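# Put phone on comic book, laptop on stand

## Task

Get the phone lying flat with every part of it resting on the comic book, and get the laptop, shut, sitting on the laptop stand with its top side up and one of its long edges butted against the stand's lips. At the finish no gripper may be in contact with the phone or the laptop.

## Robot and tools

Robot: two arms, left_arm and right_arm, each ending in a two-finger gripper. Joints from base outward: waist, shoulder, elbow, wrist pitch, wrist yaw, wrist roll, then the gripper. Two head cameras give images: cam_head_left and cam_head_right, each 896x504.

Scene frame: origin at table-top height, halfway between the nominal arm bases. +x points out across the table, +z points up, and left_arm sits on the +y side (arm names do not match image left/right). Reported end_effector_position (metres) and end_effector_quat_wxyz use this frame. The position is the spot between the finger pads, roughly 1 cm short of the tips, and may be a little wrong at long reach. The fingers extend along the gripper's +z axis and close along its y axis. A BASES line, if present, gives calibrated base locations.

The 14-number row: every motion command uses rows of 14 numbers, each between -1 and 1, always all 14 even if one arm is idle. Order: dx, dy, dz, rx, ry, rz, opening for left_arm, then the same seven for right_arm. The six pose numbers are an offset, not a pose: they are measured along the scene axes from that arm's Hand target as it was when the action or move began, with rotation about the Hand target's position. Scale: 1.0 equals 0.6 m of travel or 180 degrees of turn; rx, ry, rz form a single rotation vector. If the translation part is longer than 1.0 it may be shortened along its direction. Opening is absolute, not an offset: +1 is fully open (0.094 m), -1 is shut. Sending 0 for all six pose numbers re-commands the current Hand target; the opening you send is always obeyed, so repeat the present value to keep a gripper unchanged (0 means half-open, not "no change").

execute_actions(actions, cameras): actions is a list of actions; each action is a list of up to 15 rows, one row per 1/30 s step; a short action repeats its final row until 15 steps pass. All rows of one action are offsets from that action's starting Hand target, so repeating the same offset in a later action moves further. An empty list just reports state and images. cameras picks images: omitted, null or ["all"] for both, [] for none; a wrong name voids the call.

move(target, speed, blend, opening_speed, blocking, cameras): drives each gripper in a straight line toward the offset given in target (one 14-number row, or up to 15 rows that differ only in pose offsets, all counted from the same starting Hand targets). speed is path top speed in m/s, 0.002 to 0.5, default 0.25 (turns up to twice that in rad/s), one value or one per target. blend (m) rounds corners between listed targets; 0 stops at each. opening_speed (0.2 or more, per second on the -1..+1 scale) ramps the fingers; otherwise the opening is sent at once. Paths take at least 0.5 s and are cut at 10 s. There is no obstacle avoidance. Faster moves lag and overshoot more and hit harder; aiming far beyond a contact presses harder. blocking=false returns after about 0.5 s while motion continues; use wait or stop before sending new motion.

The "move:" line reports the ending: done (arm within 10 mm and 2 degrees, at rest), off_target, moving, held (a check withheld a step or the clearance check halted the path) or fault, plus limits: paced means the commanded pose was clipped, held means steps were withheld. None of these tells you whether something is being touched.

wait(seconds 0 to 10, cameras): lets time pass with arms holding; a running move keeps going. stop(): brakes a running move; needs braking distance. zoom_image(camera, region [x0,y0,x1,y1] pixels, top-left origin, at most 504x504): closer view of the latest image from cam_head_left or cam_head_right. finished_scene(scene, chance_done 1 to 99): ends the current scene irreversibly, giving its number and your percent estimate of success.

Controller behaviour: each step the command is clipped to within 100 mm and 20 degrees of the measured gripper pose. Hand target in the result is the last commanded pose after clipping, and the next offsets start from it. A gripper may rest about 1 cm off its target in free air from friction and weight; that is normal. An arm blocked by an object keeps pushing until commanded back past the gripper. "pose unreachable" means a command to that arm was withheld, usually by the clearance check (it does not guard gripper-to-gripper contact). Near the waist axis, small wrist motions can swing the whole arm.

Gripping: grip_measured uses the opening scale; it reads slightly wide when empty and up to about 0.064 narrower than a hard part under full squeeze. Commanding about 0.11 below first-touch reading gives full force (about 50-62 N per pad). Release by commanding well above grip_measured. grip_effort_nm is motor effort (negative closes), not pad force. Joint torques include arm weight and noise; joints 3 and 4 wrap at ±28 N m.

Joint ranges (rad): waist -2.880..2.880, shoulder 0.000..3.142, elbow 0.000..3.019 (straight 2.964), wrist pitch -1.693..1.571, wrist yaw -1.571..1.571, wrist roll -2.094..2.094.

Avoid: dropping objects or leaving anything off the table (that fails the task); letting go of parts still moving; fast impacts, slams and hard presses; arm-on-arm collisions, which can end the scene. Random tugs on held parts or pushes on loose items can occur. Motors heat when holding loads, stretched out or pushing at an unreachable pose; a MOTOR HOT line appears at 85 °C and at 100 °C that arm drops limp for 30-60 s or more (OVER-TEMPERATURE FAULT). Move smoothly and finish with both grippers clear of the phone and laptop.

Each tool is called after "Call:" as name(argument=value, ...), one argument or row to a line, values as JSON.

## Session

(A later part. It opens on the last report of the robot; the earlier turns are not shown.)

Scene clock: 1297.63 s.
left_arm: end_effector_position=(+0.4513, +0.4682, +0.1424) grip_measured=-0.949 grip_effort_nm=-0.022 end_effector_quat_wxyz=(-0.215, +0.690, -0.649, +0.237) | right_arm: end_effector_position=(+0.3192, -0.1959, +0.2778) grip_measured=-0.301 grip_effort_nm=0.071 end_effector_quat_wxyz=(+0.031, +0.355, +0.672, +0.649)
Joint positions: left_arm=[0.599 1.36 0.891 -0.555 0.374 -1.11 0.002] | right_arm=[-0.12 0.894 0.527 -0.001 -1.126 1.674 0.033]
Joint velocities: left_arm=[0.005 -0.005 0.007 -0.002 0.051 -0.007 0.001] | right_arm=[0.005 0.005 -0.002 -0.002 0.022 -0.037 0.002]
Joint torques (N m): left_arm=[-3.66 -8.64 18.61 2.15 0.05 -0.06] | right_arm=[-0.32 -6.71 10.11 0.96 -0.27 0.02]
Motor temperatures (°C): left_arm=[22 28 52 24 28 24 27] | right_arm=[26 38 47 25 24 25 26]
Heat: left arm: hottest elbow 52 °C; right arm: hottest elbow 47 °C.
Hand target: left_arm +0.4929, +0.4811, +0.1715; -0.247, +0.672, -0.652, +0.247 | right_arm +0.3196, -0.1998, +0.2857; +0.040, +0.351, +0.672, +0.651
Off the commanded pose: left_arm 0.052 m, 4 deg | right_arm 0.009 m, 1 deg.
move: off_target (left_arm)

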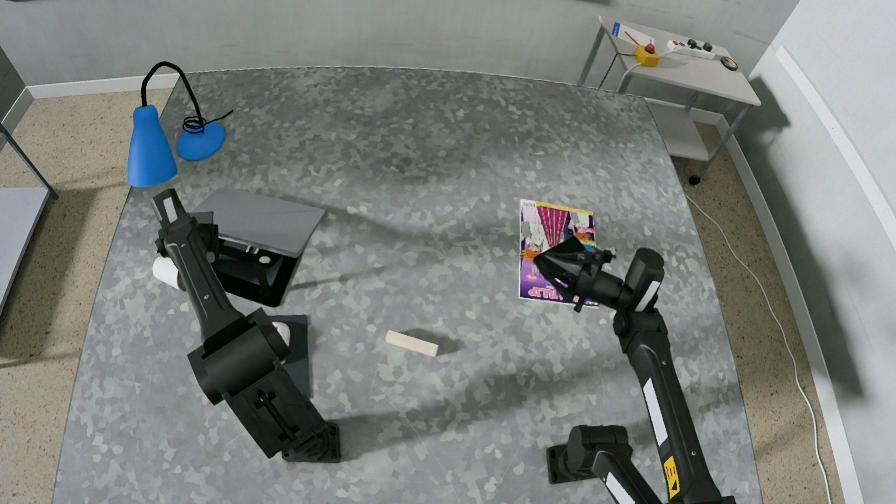

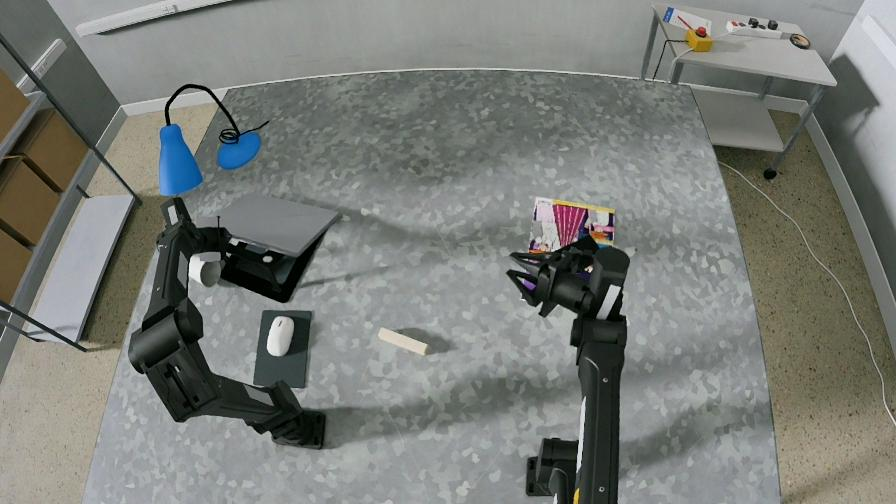

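Call:
move(
  target=[0.03,0,-0.002,0,0,0,-0.95,0,0,0,0,0,0,-0.3],
  speed=0.05,
)

Call:
zoom_image(
  camera="cam_head_left",
  region=[160, 190, 340, 330],
)

Call:
zoom_image(
  camera="cam_head_right",
  region=[170, 190, 350, 330],
)

Scene clock: 1301.47 s.
left_arm: end_effector_position=(+0.4674, +0.4712, +0.1424) grip_measured=-0.949 grip_effort_nm=-0.022 end_effector_quat_wxyz=(-0.213, +0.693, -0.648, +0.234) | right_arm: end_effector_position=(+0.3192, -0.1959, +0.2778) grip_measured=-0.301 grip_effort_nm=0.066 end_effector_quat_wxyz=(+0.031, +0.355, +0.672, +0.649)
Joint positions: left_arm=[0.579 1.399 0.931 -0.555 0.356 -1.131 0.002] | right_arm=[-0.12 0.894 0.527 -0.001 -1.126 1.674 0.033]
Joint velocities: left_arm=[0.005 -0.005 -0.022 -0.002 -0.022 -0.037 0] | right_arm=[-0.034 0.015 -0.012 -0.012 0.051 -0.081 0]
Joint torques (N m): left_arm=[-3.72 -9.23 18.03 2.58 0.13 -0.07] | right_arm=[-0.26 -6.71 10.11 0.96 -0.27 0.03]
Motor temperatures (°C): left_arm=[22 28 53 24 28 24 27] | right_arm=[26 38 47 25 24 25 26]
Heat: left arm: hottest elbow 53 °C; right arm: hottest elbow 47 °C.
Hand target: left_arm +0.5108, +0.4807, +0.1701; -0.247, +0.672, -0.652, +0.247 | right_arm +0.3196, -0.1998, +0.2857; +0.040, +0.351, +0.672, +0.651
Off the commanded pose: left_arm 0.053 m, 5 deg | right_arm 0.009 m, 1 deg.
move: off_target (left_arm)

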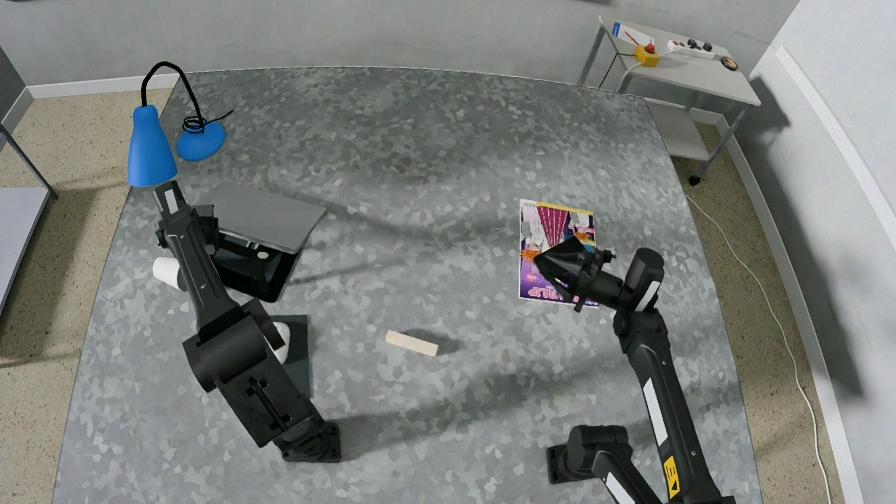

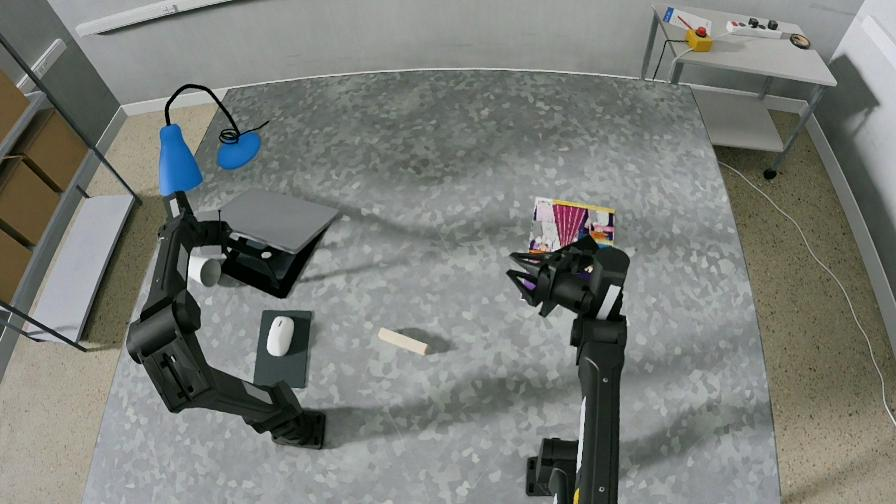

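Scaled by 2.800.

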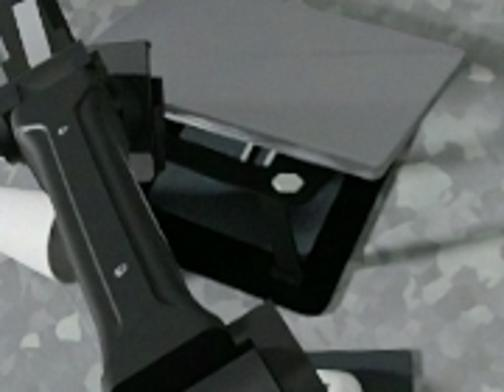

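Scaled by 2.800.

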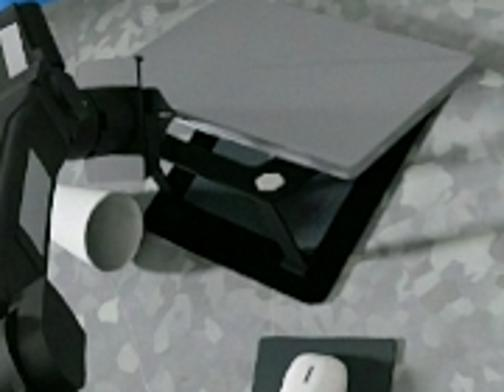

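Call:
move(
  target=[
    [-0.16,0,0.03,0,0,0,-0.95,0,0,0,0,0,0,-0.3],
    [-0.28,0,0.25,0,0,0,-0.95,0,0,0,0,0,0,-0.3],
  ],
  speed=0.15,
)

Call:
zoom_image(
  camera="cam_head_left",
  region=[175, 215, 305, 275],
)

Call:
zoom_image(
  camera="cam_head_right",
  region=[195, 215, 325, 275],
)

Call:
zoom_image(
  camera="cam_head_left",
  region=[160, 190, 340, 330],
)

Call:
zoom_image(
  camera="cam_head_right",
  region=[170, 190, 350, 330],
)

Scene clock: 1307.57 s.
left_arm: end_effector_position=(+0.3378, +0.4694, +0.2825) grip_measured=-0.949 grip_effort_nm=-0.017 end_effector_quat_wxyz=(-0.210, +0.684, -0.653, +0.249) | right_arm: end_effector_position=(+0.3192, -0.1959, +0.2778) grip_measured=-0.301 grip_effort_nm=0.066 end_effector_quat_wxyz=(+0.031, +0.355, +0.672, +0.649)
Joint positions: left_arm=[0.836 1.054 1.031 -1.109 0.515 -0.869 0.002] | right_arm=[-0.12 0.894 0.527 -0.001 -1.126 1.674 0.033]
Joint velocities: left_arm=[-0.005 -0.024 0.002 -0.002 0.007 0.022 0.002] | right_arm=[-0.024 -0.024 -0.007 0.002 0.037 -0.007 0.001]
Joint torques (N m): left_arm=[0.26 -8.7 17.7 0.62 0.33 0.14] | right_arm=[-0.26 -6.71 10.1 0.98 -0.27 0.02]
Motor temperatures (°C): left_arm=[22 28 53 24 28 24 27] | right_arm=[26 38 47 25 24 25 26]
Heat: left arm: hottest elbow 53 °C; right arm: hottest elbow 47 °C.
Hand target: left_arm +0.3435, +0.4840, +0.3196; -0.246, +0.672, -0.653, +0.246 | right_arm +0.3196, -0.1998, +0.2857; +0.040, +0.351, +0.672, +0.651
Off the commanded pose: left_arm 0.040 m, 4 deg | right_arm 0.009 m, 1 deg.
move: off_target (left_arm)

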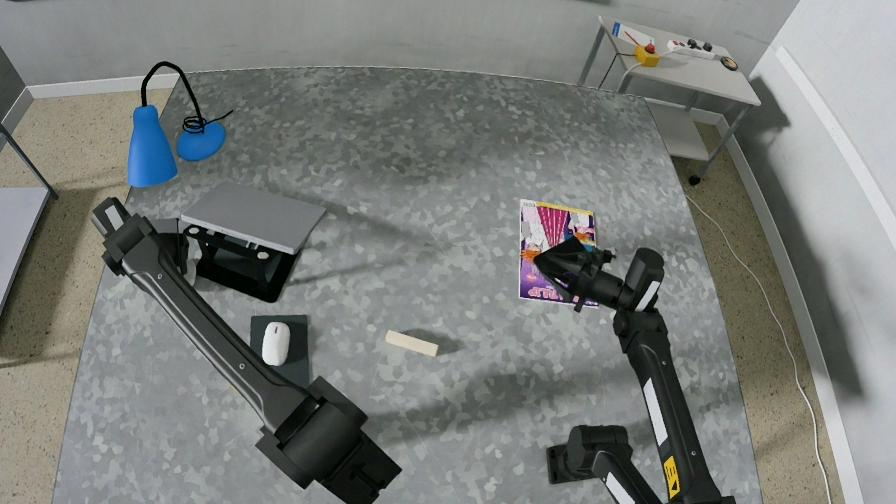

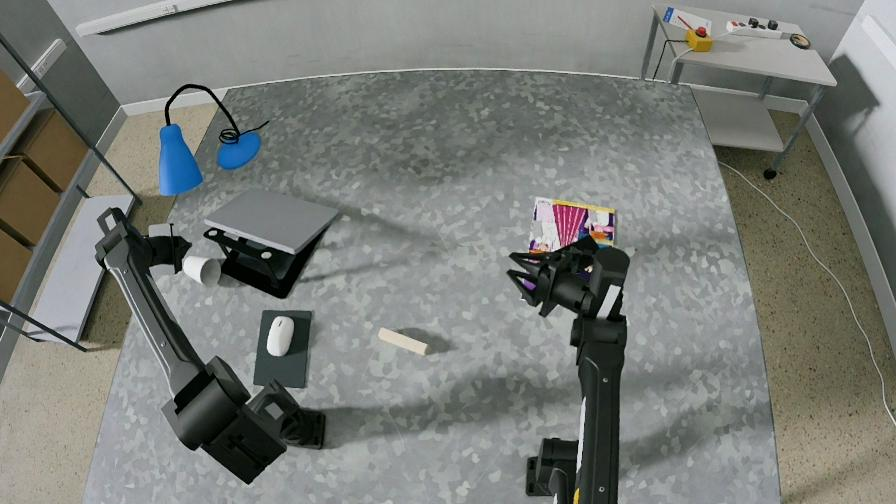

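Scaled by 3.877.

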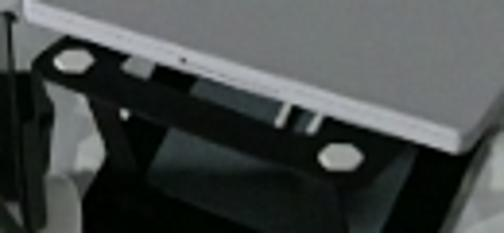

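Scaled by 3.877.

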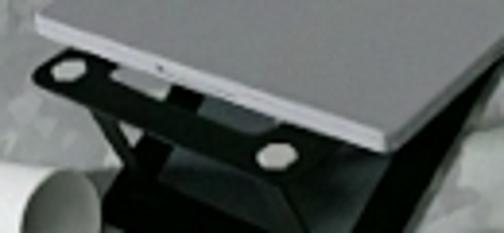

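Scaled by 2.800.

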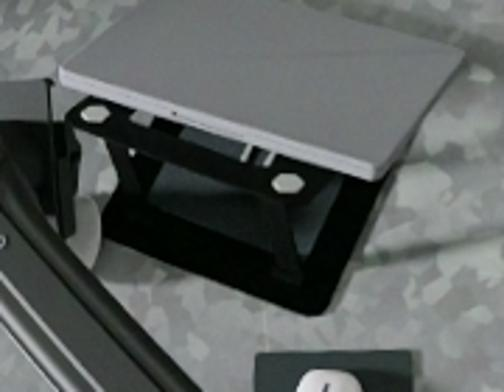

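Scaled by 2.800.

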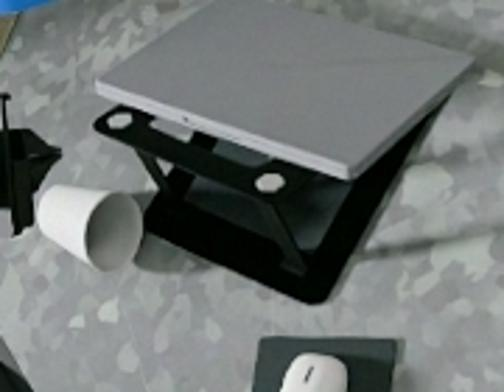

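Call:
zoom_image(
  camera="cam_head_left",
  region=[205, 170, 275, 205],
)

Call:
zoom_image(
  camera="cam_head_left",
  region=[265, 180, 335, 215],
)

Call:
zoom_image(
  camera="cam_head_right",
  region=[225, 180, 295, 215],
)

Call:
zoom_image(
  camera="cam_head_right",
  region=[285, 185, 355, 220],
)

Call:
zoom_image(
  camera="cam_head_right",
  region=[280, 205, 340, 265],
)

Call:
zoom_image(
  camera="cam_head_left",
  region=[270, 205, 330, 265],
)

Scaled by 7.200.

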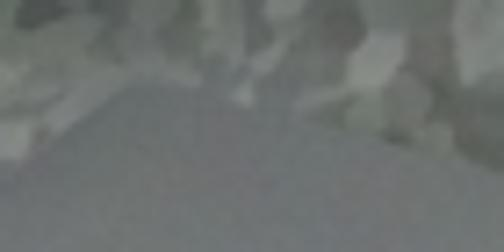

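Scaled by 7.200.

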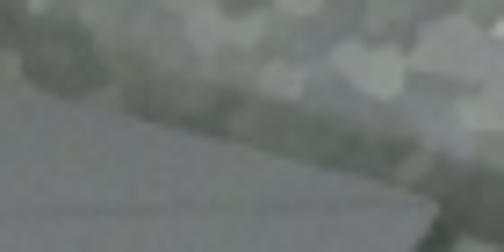

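Scaled by 7.200.

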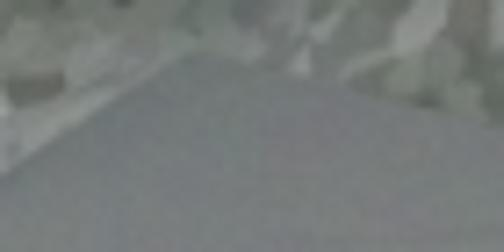

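Scaled by 7.200.

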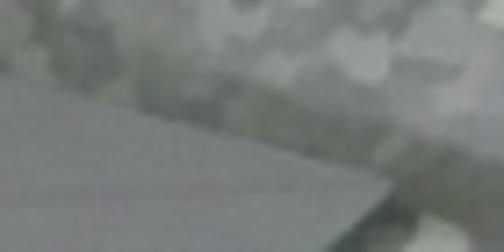

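Scaled by 8.400.

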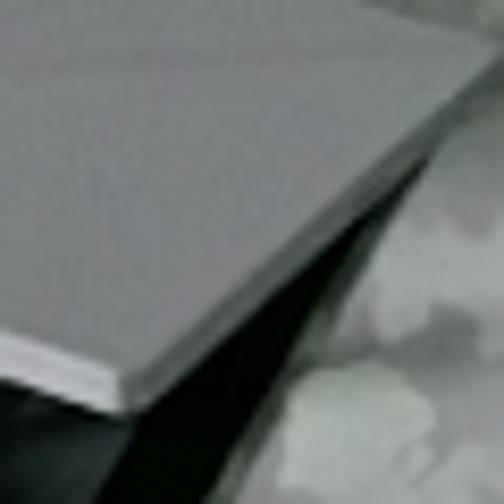

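Scaled by 8.400.

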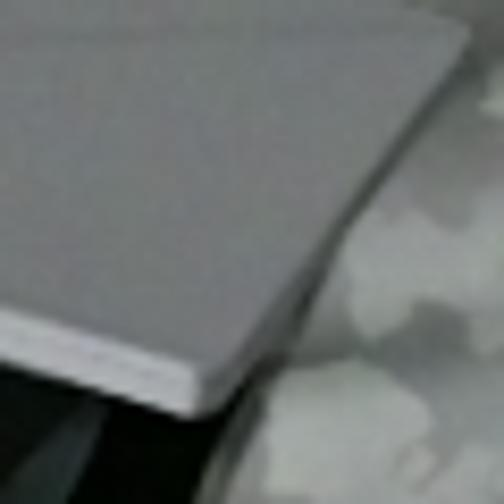

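Call:
move(
  target=[0.02,-0.012,-0.23,0,0,0,-0.95,0,0,0,0,0,0,-0.3],
  speed=0.12,
  cameras=[],
)

Call:
move(
  target=[0.1,0,0.02,0,0,0,-0.95,0,0,0,0,0,0,-0.3],
  speed=0.08,
  cameras=[],
)

Scene clock: 1351.00 s.
left_arm: end_effector_position=(+0.3508, +0.4789, +0.1865) grip_measured=-0.949 grip_effort_nm=-0.017 end_effector_quat_wxyz=(-0.248, +0.674, -0.652, +0.245) | right_arm: end_effector_position=(+0.3192, -0.1959, +0.2778) grip_measured=-0.301 grip_effort_nm=0.066 end_effector_quat_wxyz=(+0.031, +0.355, +0.672, +0.649)
Joint positions: left_arm=[0.821 1.101 0.786 -0.726 0.501 -0.893 0.002] | right_arm=[-0.12 0.894 0.527 -0.001 -1.126 1.674 0.033]
Joint velocities: left_arm=[0.005 -0.005 -0.012 -0.002 0.022 0.051 0] | right_arm=[-0.005 -0.005 0.002 -0.012 0.007 0.037 0]
Joint torques (N m): left_arm=[-2.78 -7.18 9.85 1.58 0.13 -0.07] | right_arm=[-0.21 -6.71 10.1 0.95 -0.27 0.03]
Motor temperatures (°C): left_arm=[22 28 57 24 28 24 27] | right_arm=[26 38 47 25 24 24 25]
Heat: left arm: hottest elbow 57 °C; right arm: hottest elbow 47 °C.
Hand target: left_arm +0.3552, +0.4759, +0.1820; -0.247, +0.672, -0.653, +0.246 | right_arm +0.3196, -0.1998, +0.2857; +0.040, +0.351, +0.672, +0.651
Off the commanded pose: left_arm 0.007 m, 0 deg | right_arm 0.009 m, 1 deg.
move: done
No camera images: "cameras" was empty.

Scene clock: 1352.50 s.
left_arm: end_effector_position=(+0.3899, +0.4605, +0.1644) grip_measured=-0.949 grip_effort_nm=-0.022 end_effector_quat_wxyz=(-0.215, +0.686, -0.652, +0.243) | right_arm: end_effector_position=(+0.3192, -0.1959, +0.2778) grip_measured=-0.301 grip_effort_nm=0.066 end_effector_quat_wxyz=(+0.031, +0.355, +0.672, +0.649)
Joint positions: left_arm=[0.694 1.192 0.809 -0.675 0.435 -1.014 0.002] | right_arm=[-0.12 0.894 0.527 -0.001 -1.126 1.674 0.033]
Joint velocities: left_arm=[-0.005 -0.005 0.007 0.007 0.022 0.007 0] | right_arm=[0.015 -0.005 0.007 -0.007 0.037 0.022 -0.001]
Joint torques (N m): left_arm=[-2.67 -8.7 16.83 1.81 0.04 -0.04] | right_arm=[-0.21 -6.77 10.11 0.99 -0.26 0.02]
Motor temperatures (°C): left_arm=[22 28 57 24 28 24 27] | right_arm=[26 38 47 25 24 24 25]
Heat: left arm: hottest elbow 57 °C; right arm: hottest elbow 47 °C.
Hand target: left_arm +0.4153, +0.4751, +0.1943; -0.247, +0.672, -0.653, +0.247 | right_arm +0.3196, -0.1998, +0.2857; +0.040, +0.351, +0.672, +0.651
Off the commanded pose: left_arm 0.042 m, 4 deg | right_arm 0.009 m, 1 deg.
move: off_target (left_arm)
No camera images: "cameras" was empty.

Call:
move(
  target=[0.09,0.02,-0.012,0,0,0,-0.95,0,0,0,0,0,0,-0.3],
  speed=0.06,
  cameras=[],
)

Scene clock: 1356.10 s.
left_arm: end_effector_position=(+0.4416, +0.4730, +0.1576) grip_measured=-0.949 grip_effort_nm=-0.012 end_effector_quat_wxyz=(-0.215, +0.686, -0.653, +0.240) | right_arm: end_effector_position=(+0.3192, -0.1959, +0.2778) grip_measured=-0.301 grip_effort_nm=0.066 end_effector_quat_wxyz=(+0.031, +0.355, +0.672, +0.649)
Joint positions: left_arm=[0.628 1.33 0.907 -0.611 0.398 -1.074 0.002] | right_arm=[-0.12 0.894 0.527 -0.001 -1.126 1.674 0.033]
Joint velocities: left_arm=[-0.005 -0.005 0.007 -0.017 -0.051 -0.066 0] | right_arm=[-0.005 -0.005 -0.012 -0.002 0.022 0.007 0]
Joint torques (N m): left_arm=[-2.32 -9.88 16.46 1.91 0.02 -0.09] | right_arm=[-0.32 -6.71 10.1 0.94 -0.27 0.02]
Motor temperatures (°C): left_arm=[22 28 56 24 28 24 27] | right_arm=[26 38 47 25 24 24 25]
Heat: left arm: hottest elbow 56 °C; right arm: hottest elbow 47 °C.
Hand target: left_arm +0.4694, +0.4862, +0.1870; -0.247, +0.672, -0.653, +0.247 | right_arm +0.3196, -0.1998, +0.2857; +0.040, +0.351, +0.672, +0.651
Off the commanded pose: left_arm 0.043 m, 4 deg | right_arm 0.009 m, 1 deg.
move: off_target (left_arm)
No camera images: "cameras" was empty.

Call:
move(
  target=[0.028,0,-0.017,0,0,0,-0.95,0,0,0,0,0,0,-0.3],
  speed=0.05,
)

Call:
zoom_image(
  camera="cam_head_right",
  region=[170, 190, 350, 330],
)

Call:
zoom_image(
  camera="cam_head_right",
  region=[190, 200, 260, 260],
)

Scene clock: 1359.70 s.
left_arm: end_effector_position=(+0.4577, +0.4735, +0.1481) grip_measured=-0.949 grip_effort_nm=-0.017 end_effector_quat_wxyz=(-0.215, +0.686, -0.653, +0.240) | right_arm: end_effector_position=(+0.3192, -0.1959, +0.2778) grip_measured=-0.301 grip_effort_nm=0.066 end_effector_quat_wxyz=(+0.031, +0.355, +0.672, +0.649)
Joint positions: left_arm=[0.603 1.376 0.922 -0.572 0.384 -1.096 0.002] | right_arm=[-0.12 0.894 0.527 -0.001 -1.126 1.674 0.033]
Joint velocities: left_arm=[-0.015 0.005 0.002 0.022 0.066 0.007 0.001] | right_arm=[-0.015 -0.024 -0.007 -0.002 -0.022 -0.022 0]
Joint torques (N m): left_arm=[-2.49 -10.75 16.44 1.74 0.03 -0.05] | right_arm=[-0.32 -6.71 10.11 0.94 -0.27 0.03]
Motor temperatures (°C): left_arm=[22 28 56 24 28 24 27] | right_arm=[26 38 47 25 24 24 25]
Heat: left arm: hottest elbow 56 °C; right arm: hottest elbow 47 °C.
Hand target: left_arm +0.4861, +0.4861, +0.1769; -0.247, +0.672, -0.653, +0.247 | right_arm +0.3196, -0.1998, +0.2857; +0.040, +0.351, +0.672, +0.651
Off the commanded pose: left_arm 0.042 m, 4 deg | right_arm 0.009 m, 1 deg.
move: off_target (left_arm)

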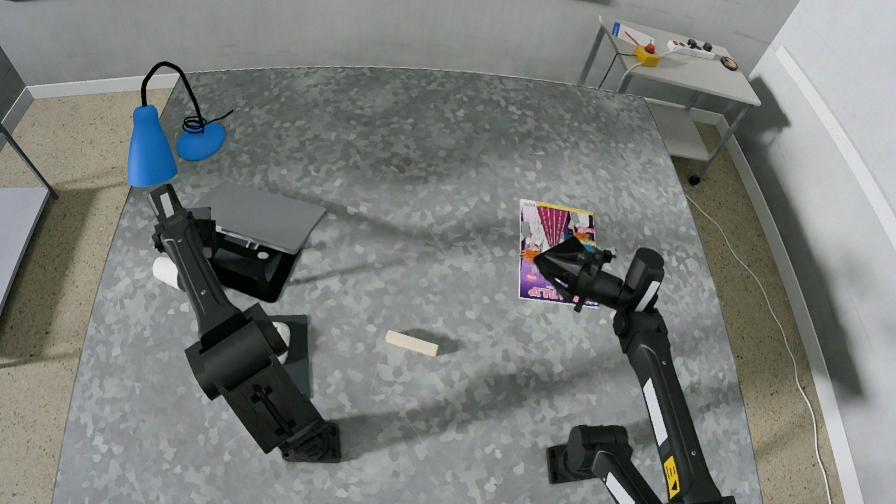

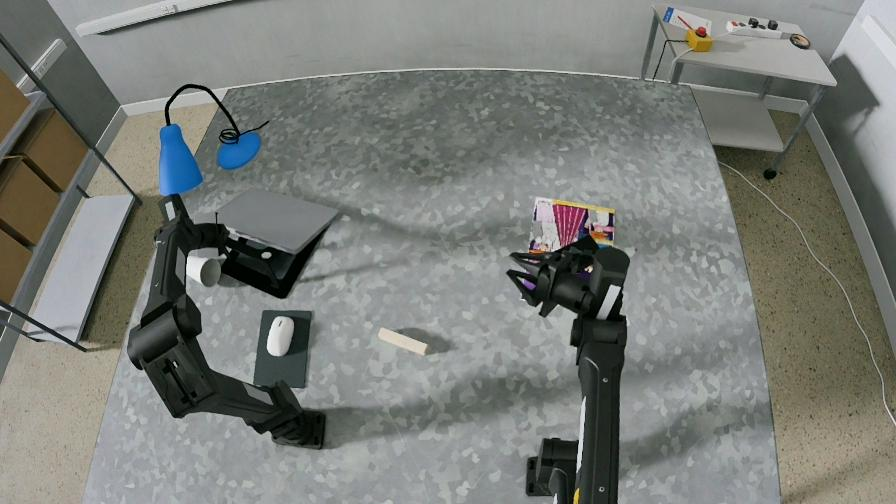

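Scaled by 2.800.

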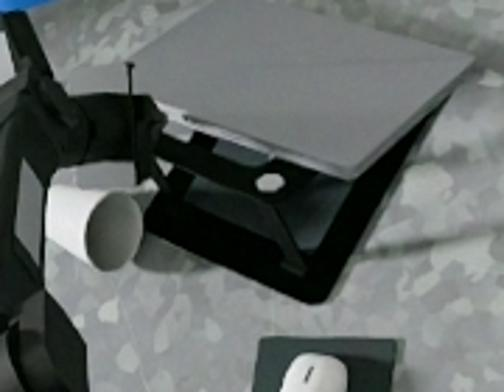

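Scaled by 7.200.

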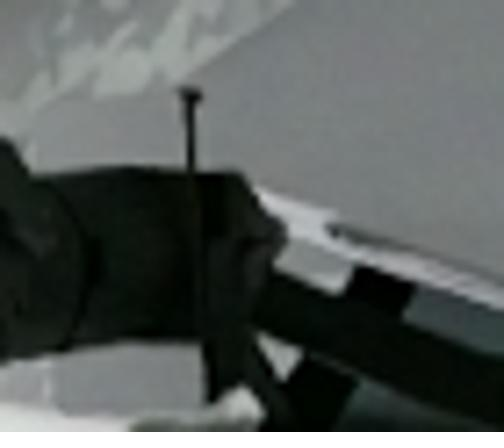

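Call:
move(
  target=[0.03,0,0.003,0,0,0,-0.95,0,0,0,0,0,0,-0.3],
  speed=0.05,
  cameras=[],
)

Call:
move(
  target=[0.03,0,0.003,0,0,0,-0.95,0,0,0,0,0,0,-0.3],
  speed=0.05,
)

Call:
zoom_image(
  camera="cam_head_right",
  region=[170, 190, 350, 330],
)

Call:
zoom_image(
  camera="cam_head_left",
  region=[160, 190, 340, 330],
)

Scene clock: 1363.33 s.
left_arm: end_effector_position=(+0.4754, +0.4740, +0.1500) grip_measured=-0.949 grip_effort_nm=-0.017 end_effector_quat_wxyz=(-0.216, +0.685, -0.653, +0.239) | right_arm: end_effector_position=(+0.3192, -0.1959, +0.2778) grip_measured=-0.301 grip_effort_nm=0.066 end_effector_quat_wxyz=(+0.031, +0.355, +0.672, +0.649)
Joint positions: left_arm=[0.579 1.41 0.961 -0.567 0.37 -1.117 0.002] | right_arm=[-0.12 0.894 0.527 -0.001 -1.126 1.674 0.033]
Joint velocities: left_arm=[-0.015 -0.015 0.022 -0.007 0.007 -0.066 0] | right_arm=[-0.015 0.005 -0.002 0.002 0.139 -0.007 0.001]
Joint torques (N m): left_arm=[-2.37 -11.34 16.62 1.69 0.05 -0.04] | right_arm=[-0.32 -6.65 10.1 0.96 -0.27 0.02]
Motor temperatures (°C): left_arm=[22 28 55 24 28 24 27] | right_arm=[26 38 47 25 24 24 25]
Heat: left arm: hottest elbow 55 °C; right arm: hottest elbow 47 °C.
Hand target: left_arm +0.5042, +0.4859, +0.1789; -0.248, +0.672, -0.653, +0.247 | right_arm +0.3196, -0.1998, +0.2857; +0.040, +0.351, +0.672, +0.651
Off the commanded pose: left_arm 0.042 m, 4 deg | right_arm 0.009 m, 1 deg.
move: off_target (left_arm)
No camera images: "cameras" was empty.

Scene clock: 1364.27 s.
left_arm: end_effector_position=(+0.4930, +0.4744, +0.1515) grip_measured=-0.949 grip_effort_nm=-0.022 end_effector_quat_wxyz=(-0.215, +0.685, -0.654, +0.238) | right_arm: end_effector_position=(+0.3192, -0.1959, +0.2778) grip_measured=-0.301 grip_effort_nm=0.066 end_effector_quat_wxyz=(+0.031, +0.355, +0.672, +0.649)
Joint positions: left_arm=[0.555 1.446 1.002 -0.566 0.356 -1.138 0.002] | right_arm=[-0.12 0.894 0.527 -0.001 -1.126 1.674 0.033]
Joint velocities: left_arm=[-0.005 -0.015 0.002 0.002 0.051 -0.007 -0.001] | right_arm=[-0.015 -0.005 -0.002 -0.012 0.022 -0.037 0]
Joint torques (N m): left_arm=[-2.55 -11.87 16.62 1.8 -0.04 -0.08] | right_arm=[-0.26 -6.65 10.09 0.95 -0.27 0.02]
Motor temperatures (°C): left_arm=[22 28 55 24 27 24 27] | right_arm=[26 38 47 25 24 24 25]
Heat: left arm: hottest elbow 55 °C; right arm: hottest elbow 47 °C.
Hand target: left_arm +0.5222, +0.4855, +0.1806; -0.247, +0.672, -0.652, +0.247 | right_arm +0.3196, -0.1998, +0.2857; +0.040, +0.351, +0.672, +0.651
Off the commanded pose: left_arm 0.043 m, 4 deg | right_arm 0.009 m, 1 deg.
move: off_target (left_arm)

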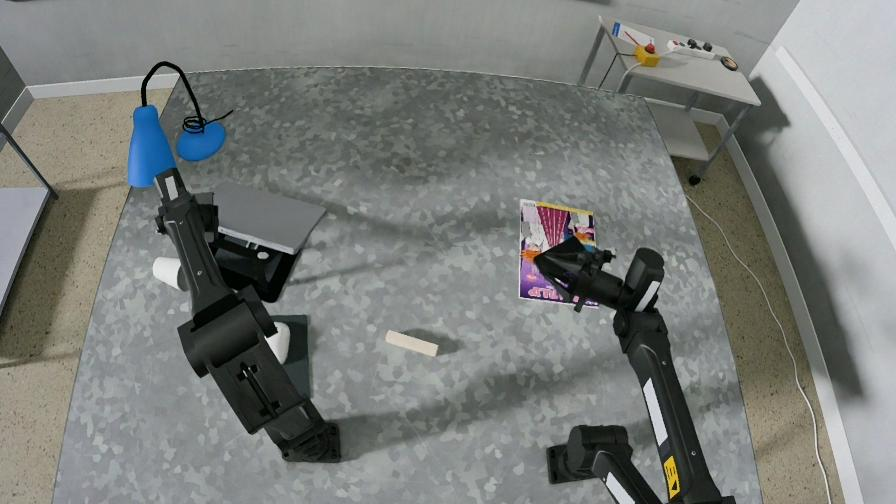

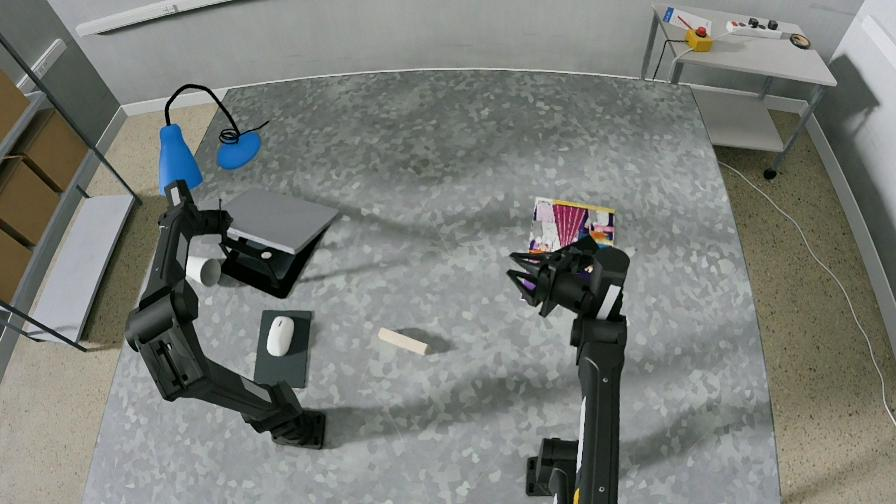

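Scaled by 2.800.

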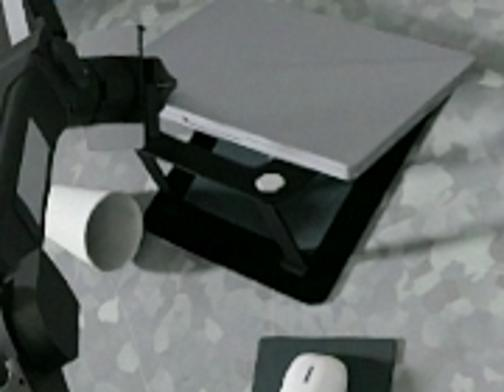

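Scaled by 2.800.

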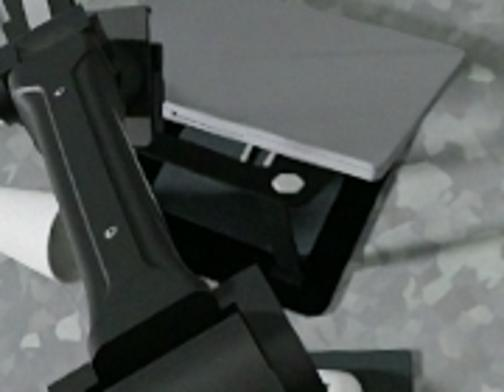

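Call:
move(
  target=[
    [0,0,0.015,0,0,0,-0.95,0,0,0,0,0,0,-0.3],
    [-0.11,0,0.015,0,0,0,-0.95,0,0,0,0,0,0,-0.3],
  ],
  speed=0.08,
  cameras=[],
)

Scene clock: 1368.13 s.
left_arm: end_effector_position=(+0.4638, +0.4846, +0.1835) grip_measured=-0.949 grip_effort_nm=-0.017 end_effector_quat_wxyz=(-0.241, +0.673, -0.654, +0.247) | right_arm: end_effector_position=(+0.3192, -0.1959, +0.2778) grip_measured=-0.301 grip_effort_nm=0.061 end_effector_quat_wxyz=(+0.031, +0.355, +0.672, +0.649)
Joint positions: left_arm=[0.62 1.346 0.973 -0.601 0.401 -1.077 0.002] | right_arm=[-0.12 0.894 0.527 -0.001 -1.126 1.674 0.033]
Joint velocities: left_arm=[0.005 -0.005 0.002 -0.007 -0.022 -0.007 0] | right_arm=[0.005 -0.015 -0.007 -0.012 -0.081 -0.007 0.001]
Joint torques (N m): left_arm=[-0.09 -13.92 9.78 0.96 0.32 0.18] | right_arm=[-0.21 -6.71 10.13 0.95 -0.27 0.02]
Motor temperatures (°C): left_arm=[22 28 54 24 27 24 27] | right_arm=[26 38 47 25 24 24 25]
Heat: left arm: hottest elbow 54 °C; right arm: hottest elbow 47 °C.
Hand target: left_arm +0.4562, +0.4864, +0.1895; -0.247, +0.672, -0.653, +0.247 | right_arm +0.3196, -0.1998, +0.2857; +0.040, +0.351, +0.672, +0.651
Off the commanded pose: left_arm 0.010 m, 1 deg | right_arm 0.009 m, 1 deg.
move: done
No camera images: "cameras" was empty.

Call:
move(
  target=[-0.065,0,-0.02,0,0,0,-0.95,0,0,0,0,0,0,-0.3],
  speed=0.08,
  cameras=[],
)

Call:
move(
  target=[0.085,0,-0.007,0,0,0,-0.95,0,0,0,0,0,0,-0.3],
  speed=0.06,
  cameras=[],
)

Scene clock: 1372.40 s.
left_arm: end_effector_position=(+0.4245, +0.4858, +0.1729) grip_measured=-0.949 grip_effort_nm=-0.022 end_effector_quat_wxyz=(-0.242, +0.673, -0.654, +0.247) | right_arm: end_effector_position=(+0.3192, -0.1959, +0.2778) grip_measured=-0.301 grip_effort_nm=0.066 end_effector_quat_wxyz=(+0.031, +0.355, +0.672, +0.649)
Joint positions: left_arm=[0.687 1.28 0.885 -0.603 0.438 -1.016 0.002] | right_arm=[-0.12 0.894 0.527 -0.001 -1.126 1.674 0.033]
Joint velocities: left_arm=[-0.005 0.005 -0.007 -0.012 -0.125 0.007 0] | right_arm=[-0.015 -0.005 -0.007 -0.007 0.022 -0.066 0.001]
Joint torques (N m): left_arm=[-0.62 -12.1 9.42 0.85 0.3 0.23] | right_arm=[-0.38 -6.71 10.09 0.95 -0.27 0.02]
Motor temperatures (°C): left_arm=[22 28 53 24 27 24 27] | right_arm=[26 37 47 25 24 24 25]
Heat: left arm: hottest elbow 53 °C; right arm: hottest elbow 47 °C.
Hand target: left_arm +0.4171, +0.4869, +0.1775; -0.247, +0.672, -0.653, +0.246 | right_arm +0.3196, -0.1998, +0.2857; +0.040, +0.351, +0.672, +0.651
Off the commanded pose: left_arm 0.009 m, 1 deg | right_arm 0.009 m, 1 deg.
move: done
No camera images: "cameras" was empty.

Scene clock: 1373.87 s.
left_arm: end_effector_position=(+0.4420, +0.4730, +0.1477) grip_measured=-0.949 grip_effort_nm=-0.017 end_effector_quat_wxyz=(-0.218, +0.683, -0.653, +0.242) | right_arm: end_effector_position=(+0.3192, -0.1959, +0.2778) grip_measured=-0.301 grip_effort_nm=0.066 end_effector_quat_wxyz=(+0.031, +0.355, +0.672, +0.649)
Joint positions: left_arm=[0.628 1.341 0.885 -0.57 0.401 -1.072 0.002] | right_arm=[-0.12 0.894 0.527 -0.001 -1.126 1.674 0.033]
Joint velocities: left_arm=[-0.005 -0.005 -0.007 0.007 -0.051 0.007 -0.001] | right_arm=[-0.015 -0.015 -0.012 -0.017 -0.007 0.007 0]
Joint torques (N m): left_arm=[-2.49 -10.87 16.24 1.85 -0.03 -0.08] | right_arm=[-0.32 -6.59 10.1 0.95 -0.27 0.02]
Motor temperatures (°C): left_arm=[22 28 53 24 27 24 27] | right_arm=[26 37 47 25 24 24 25]
Heat: left arm: hottest elbow 53 °C; right arm: hottest elbow 47 °C.
Hand target: left_arm +0.4681, +0.4862, +0.1733; -0.247, +0.672, -0.653, +0.247 | right_arm +0.3196, -0.1998, +0.2857; +0.040, +0.351, +0.672, +0.651
Off the commanded pose: left_arm 0.039 m, 4 deg | right_arm 0.009 m, 1 deg.
move: off_target (left_arm)
No camera images: "cameras" was empty.

Call:
move(
  target=[0.038,0,0,0,0,0,-0.95,0,0,0,0,0,0,-0.3],
  speed=0.05,
  cameras=[],
)

Call:
move(
  target=[0.028,0,0.002,0,0,0,-0.95,0,0,0,0,0,0,-0.3],
  speed=0.05,
)

Call:
zoom_image(
  camera="cam_head_right",
  region=[170, 190, 350, 330],
)

Call:
zoom_image(
  camera="cam_head_left",
  region=[160, 190, 340, 330],
)

Scene clock: 1378.17 s.
left_arm: end_effector_position=(+0.4624, +0.4734, +0.1454) grip_measured=-0.949 grip_effort_nm=-0.017 end_effector_quat_wxyz=(-0.216, +0.685, -0.653, +0.240) | right_arm: end_effector_position=(+0.3192, -0.1959, +0.2778) grip_measured=-0.301 grip_effort_nm=0.066 end_effector_quat_wxyz=(+0.031, +0.355, +0.672, +0.649)
Joint positions: left_arm=[0.596 1.388 0.925 -0.559 0.38 -1.102 0.002] | right_arm=[-0.12 0.894 0.527 -0.001 -1.126 1.674 0.033]
Joint velocities: left_arm=[-0.005 -0.005 -0.002 -0.012 0.007 -0.007 0.001] | right_arm=[0.015 -0.005 -0.007 0.002 0.022 -0.037 -0.001]
Joint torques (N m): left_arm=[-3.08 -11.69 16.39 1.83 -0.04 -0.04] | right_arm=[-0.38 -6.71 10.13 0.95 -0.27 0.02]
Motor temperatures (°C): left_arm=[22 28 54 24 27 23 27] | right_arm=[26 37 47 25 24 24 25]
Heat: left arm: hottest elbow 54 °C; right arm: hottest elbow 47 °C.
Hand target: left_arm +0.4910, +0.4859, +0.1735; -0.247, +0.672, -0.653, +0.247 | right_arm +0.3196, -0.1998, +0.2857; +0.040, +0.351, +0.672, +0.651
Off the commanded pose: left_arm 0.042 m, 4 deg | right_arm 0.009 m, 1 deg.
move: off_target (left_arm)
No camera images: "cameras" was empty.

Scene clock: 1379.17 s.
left_arm: end_effector_position=(+0.4801, +0.4744, +0.1480) grip_measured=-0.949 grip_effort_nm=-0.022 end_effector_quat_wxyz=(-0.218, +0.684, -0.653, +0.239) | right_arm: end_effector_position=(+0.3192, -0.1959, +0.2778) grip_measured=-0.301 grip_effort_nm=0.066 end_effector_quat_wxyz=(+0.031, +0.355, +0.672, +0.649)
Joint positions: left_arm=[0.573 1.422 0.965 -0.553 0.367 -1.122 0.002] | right_arm=[-0.12 0.894 0.527 -0.001 -1.126 1.674 0.033]
Joint velocities: left_arm=[0.005 0.005 -0.002 -0.002 0.037 -0.007 0] | right_arm=[0.005 0.015 -0.007 -0.017 -0.022 0.022 -0.001]
Joint torques (N m): left_arm=[-2.84 -11.69 16.32 1.77 0 -0.07] | right_arm=[-0.15 -6.65 10.1 0.96 -0.27 0.02]
Motor temperatures (°C): left_arm=[22 28 54 24 27 23 27] | right_arm=[26 37 47 25 24 24 25]
Heat: left arm: hottest elbow 54 °C; right arm: hottest elbow 47 °C.
Hand target: left_arm +0.5077, +0.4858, +0.1747; -0.247, +0.672, -0.652, +0.247 | right_arm +0.3196, -0.1998, +0.2857; +0.040, +0.351, +0.672, +0.651
Off the commanded pose: left_arm 0.040 m, 4 deg | right_arm 0.009 m, 1 deg.
move: off_target (left_arm)

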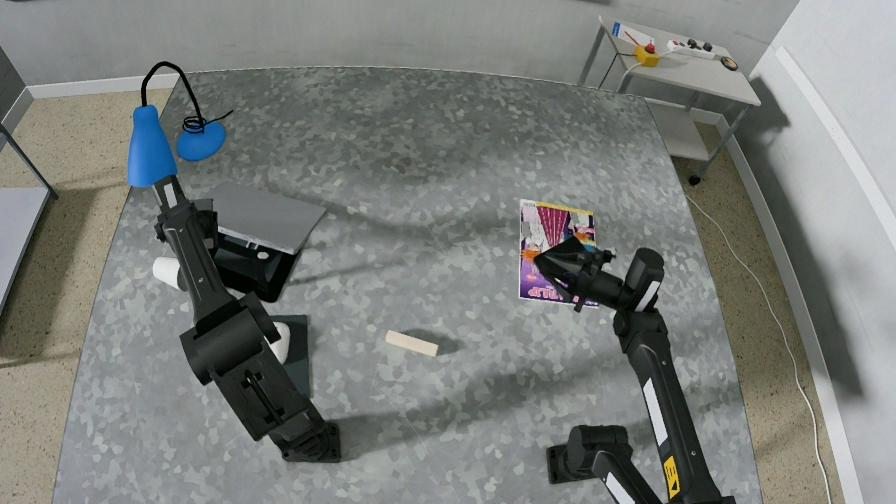

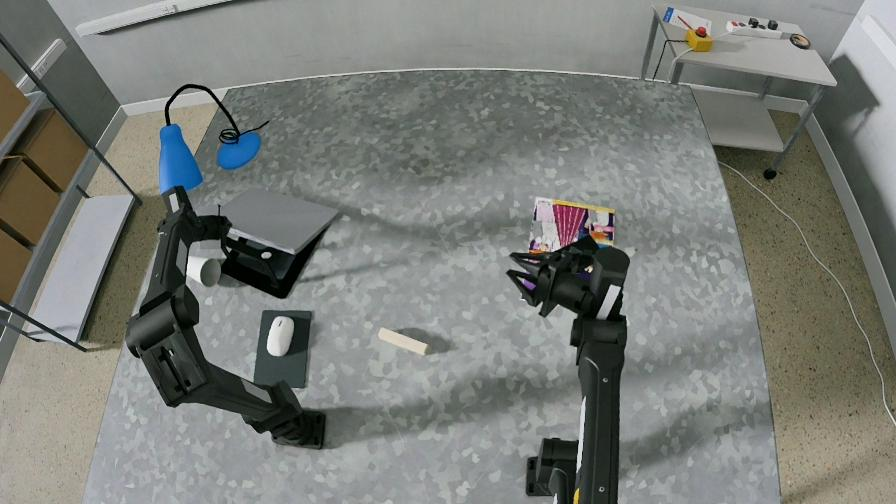

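Scaled by 2.800.

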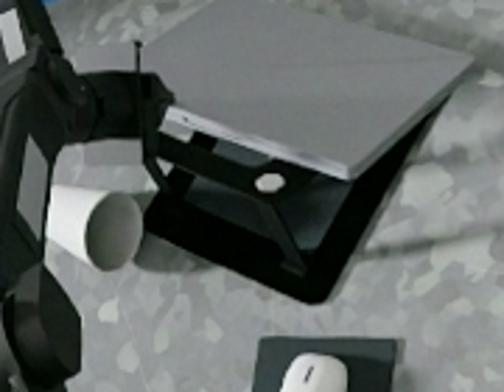

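Scaled by 2.800.

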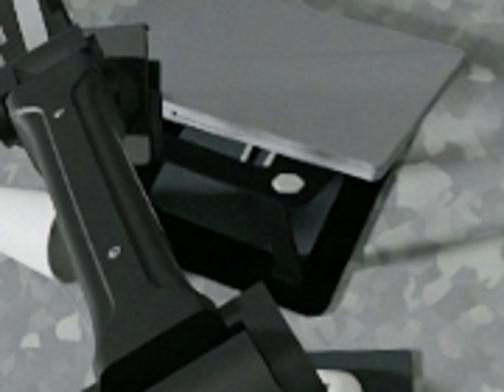

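Call:
zoom_image(
  camera="cam_head_right",
  region=[200, 195, 250, 240],
)

Call:
zoom_image(
  camera="cam_head_left",
  region=[190, 195, 250, 250],
)

Scaled by 10.080.

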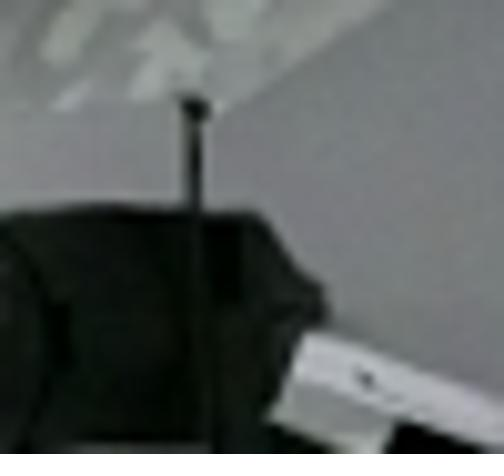

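Scaled by 8.400.

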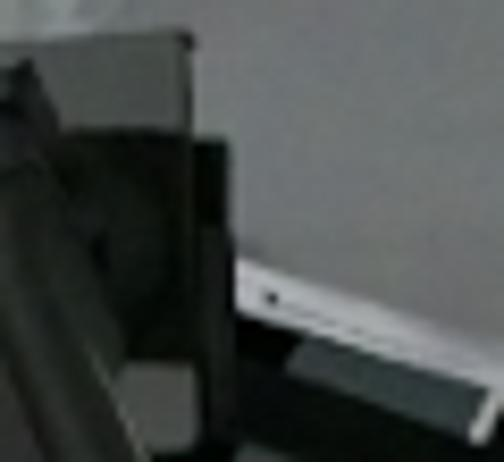

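Call:
move(
  target=[
    [0,0,0.02,0,0,0,-0.95,0,0,0,0,0,0,-0.3],
    [-0.2,0,0.1,0,0,0,-0.95,0,0,0,0,0,0,-0.3],
    [-0.42,-0.2,0.3,0,0,0,-0.95,0,0,0,0,0,0,-0.3],
  ],
  speed=0.15,
  blend=0.03,
)

Call:
zoom_image(
  camera="cam_head_left",
  region=[175, 205, 305, 305],
)

Call:
zoom_image(
  camera="cam_head_right",
  region=[195, 205, 325, 305],
)

Scene clock: 1393.57 s.
left_arm: end_effector_position=(+0.2536, +0.3641, +0.3197) grip_measured=-0.949 grip_effort_nm=-0.017 end_effector_quat_wxyz=(-0.212, +0.683, -0.653, +0.248) | right_arm: end_effector_position=(+0.3192, -0.1959, +0.2778) grip_measured=-0.301 grip_effort_nm=0.066 end_effector_quat_wxyz=(+0.031, +0.355, +0.672, +0.649)
Joint positions: left_arm=[0.81 0.682 0.946 -1.379 0.502 -0.896 0.002] | right_arm=[-0.12 0.894 0.527 -0.001 -1.126 1.674 0.033]
Joint velocities: left_arm=[-0.015 0.005 -0.012 -0.012 0.022 -0.081 0] | right_arm=[0.005 0.005 -0.002 -0.012 -0.051 -0.007 -0.002]
Joint torques (N m): left_arm=[0.21 -2.67 17.4 0.75 0.35 0.13] | right_arm=[-0.32 -6.59 10.11 0.95 -0.27 0.02]
Motor temperatures (°C): left_arm=[22 28 53 24 27 23 27] | right_arm=[26 37 47 25 24 24 25]
Heat: left arm: hottest elbow 53 °C; right arm: hottest elbow 47 °C.
Hand target: left_arm +0.2551, +0.3709, +0.3546; -0.246, +0.672, -0.653, +0.246 | right_arm +0.3196, -0.1998, +0.2857; +0.040, +0.351, +0.672, +0.651
Off the commanded pose: left_arm 0.035 m, 4 deg | right_arm 0.009 m, 1 deg.
move: off_target (left_arm); blend cut to 0.0058 m at target 1

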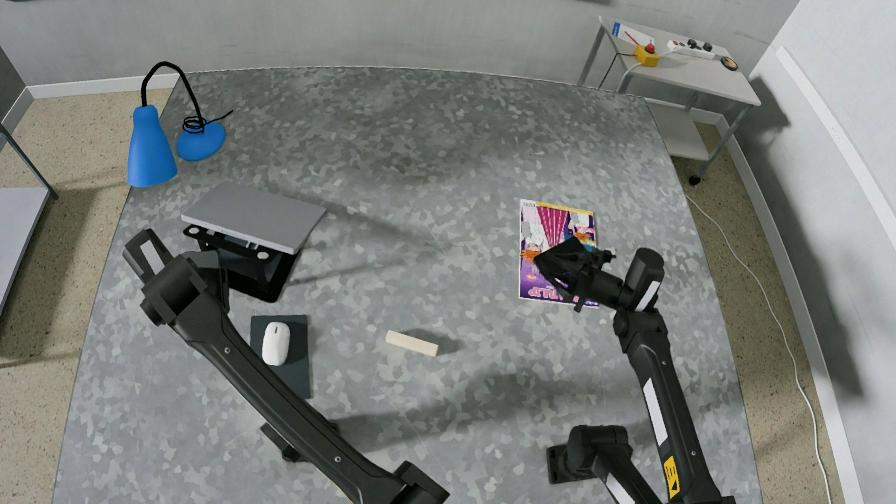

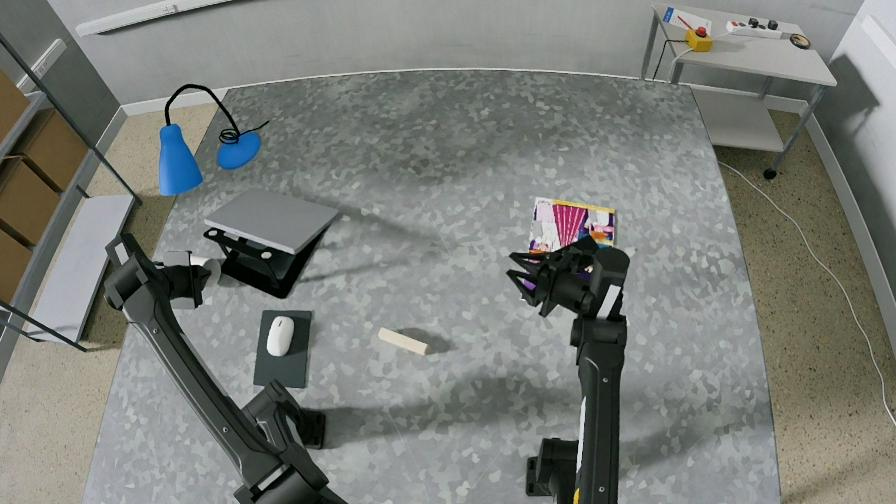

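Scaled by 3.877.

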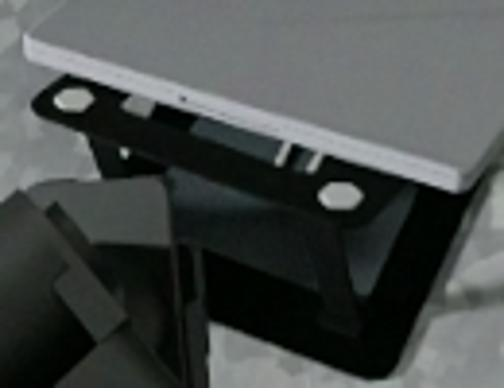

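Scaled by 3.877.

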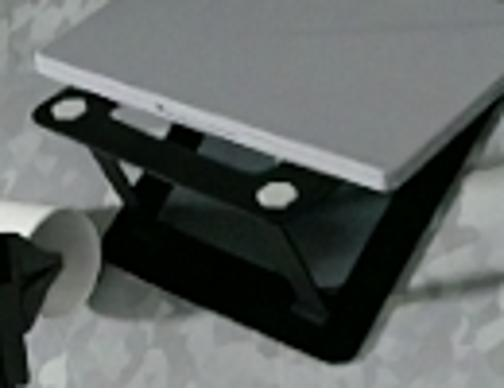

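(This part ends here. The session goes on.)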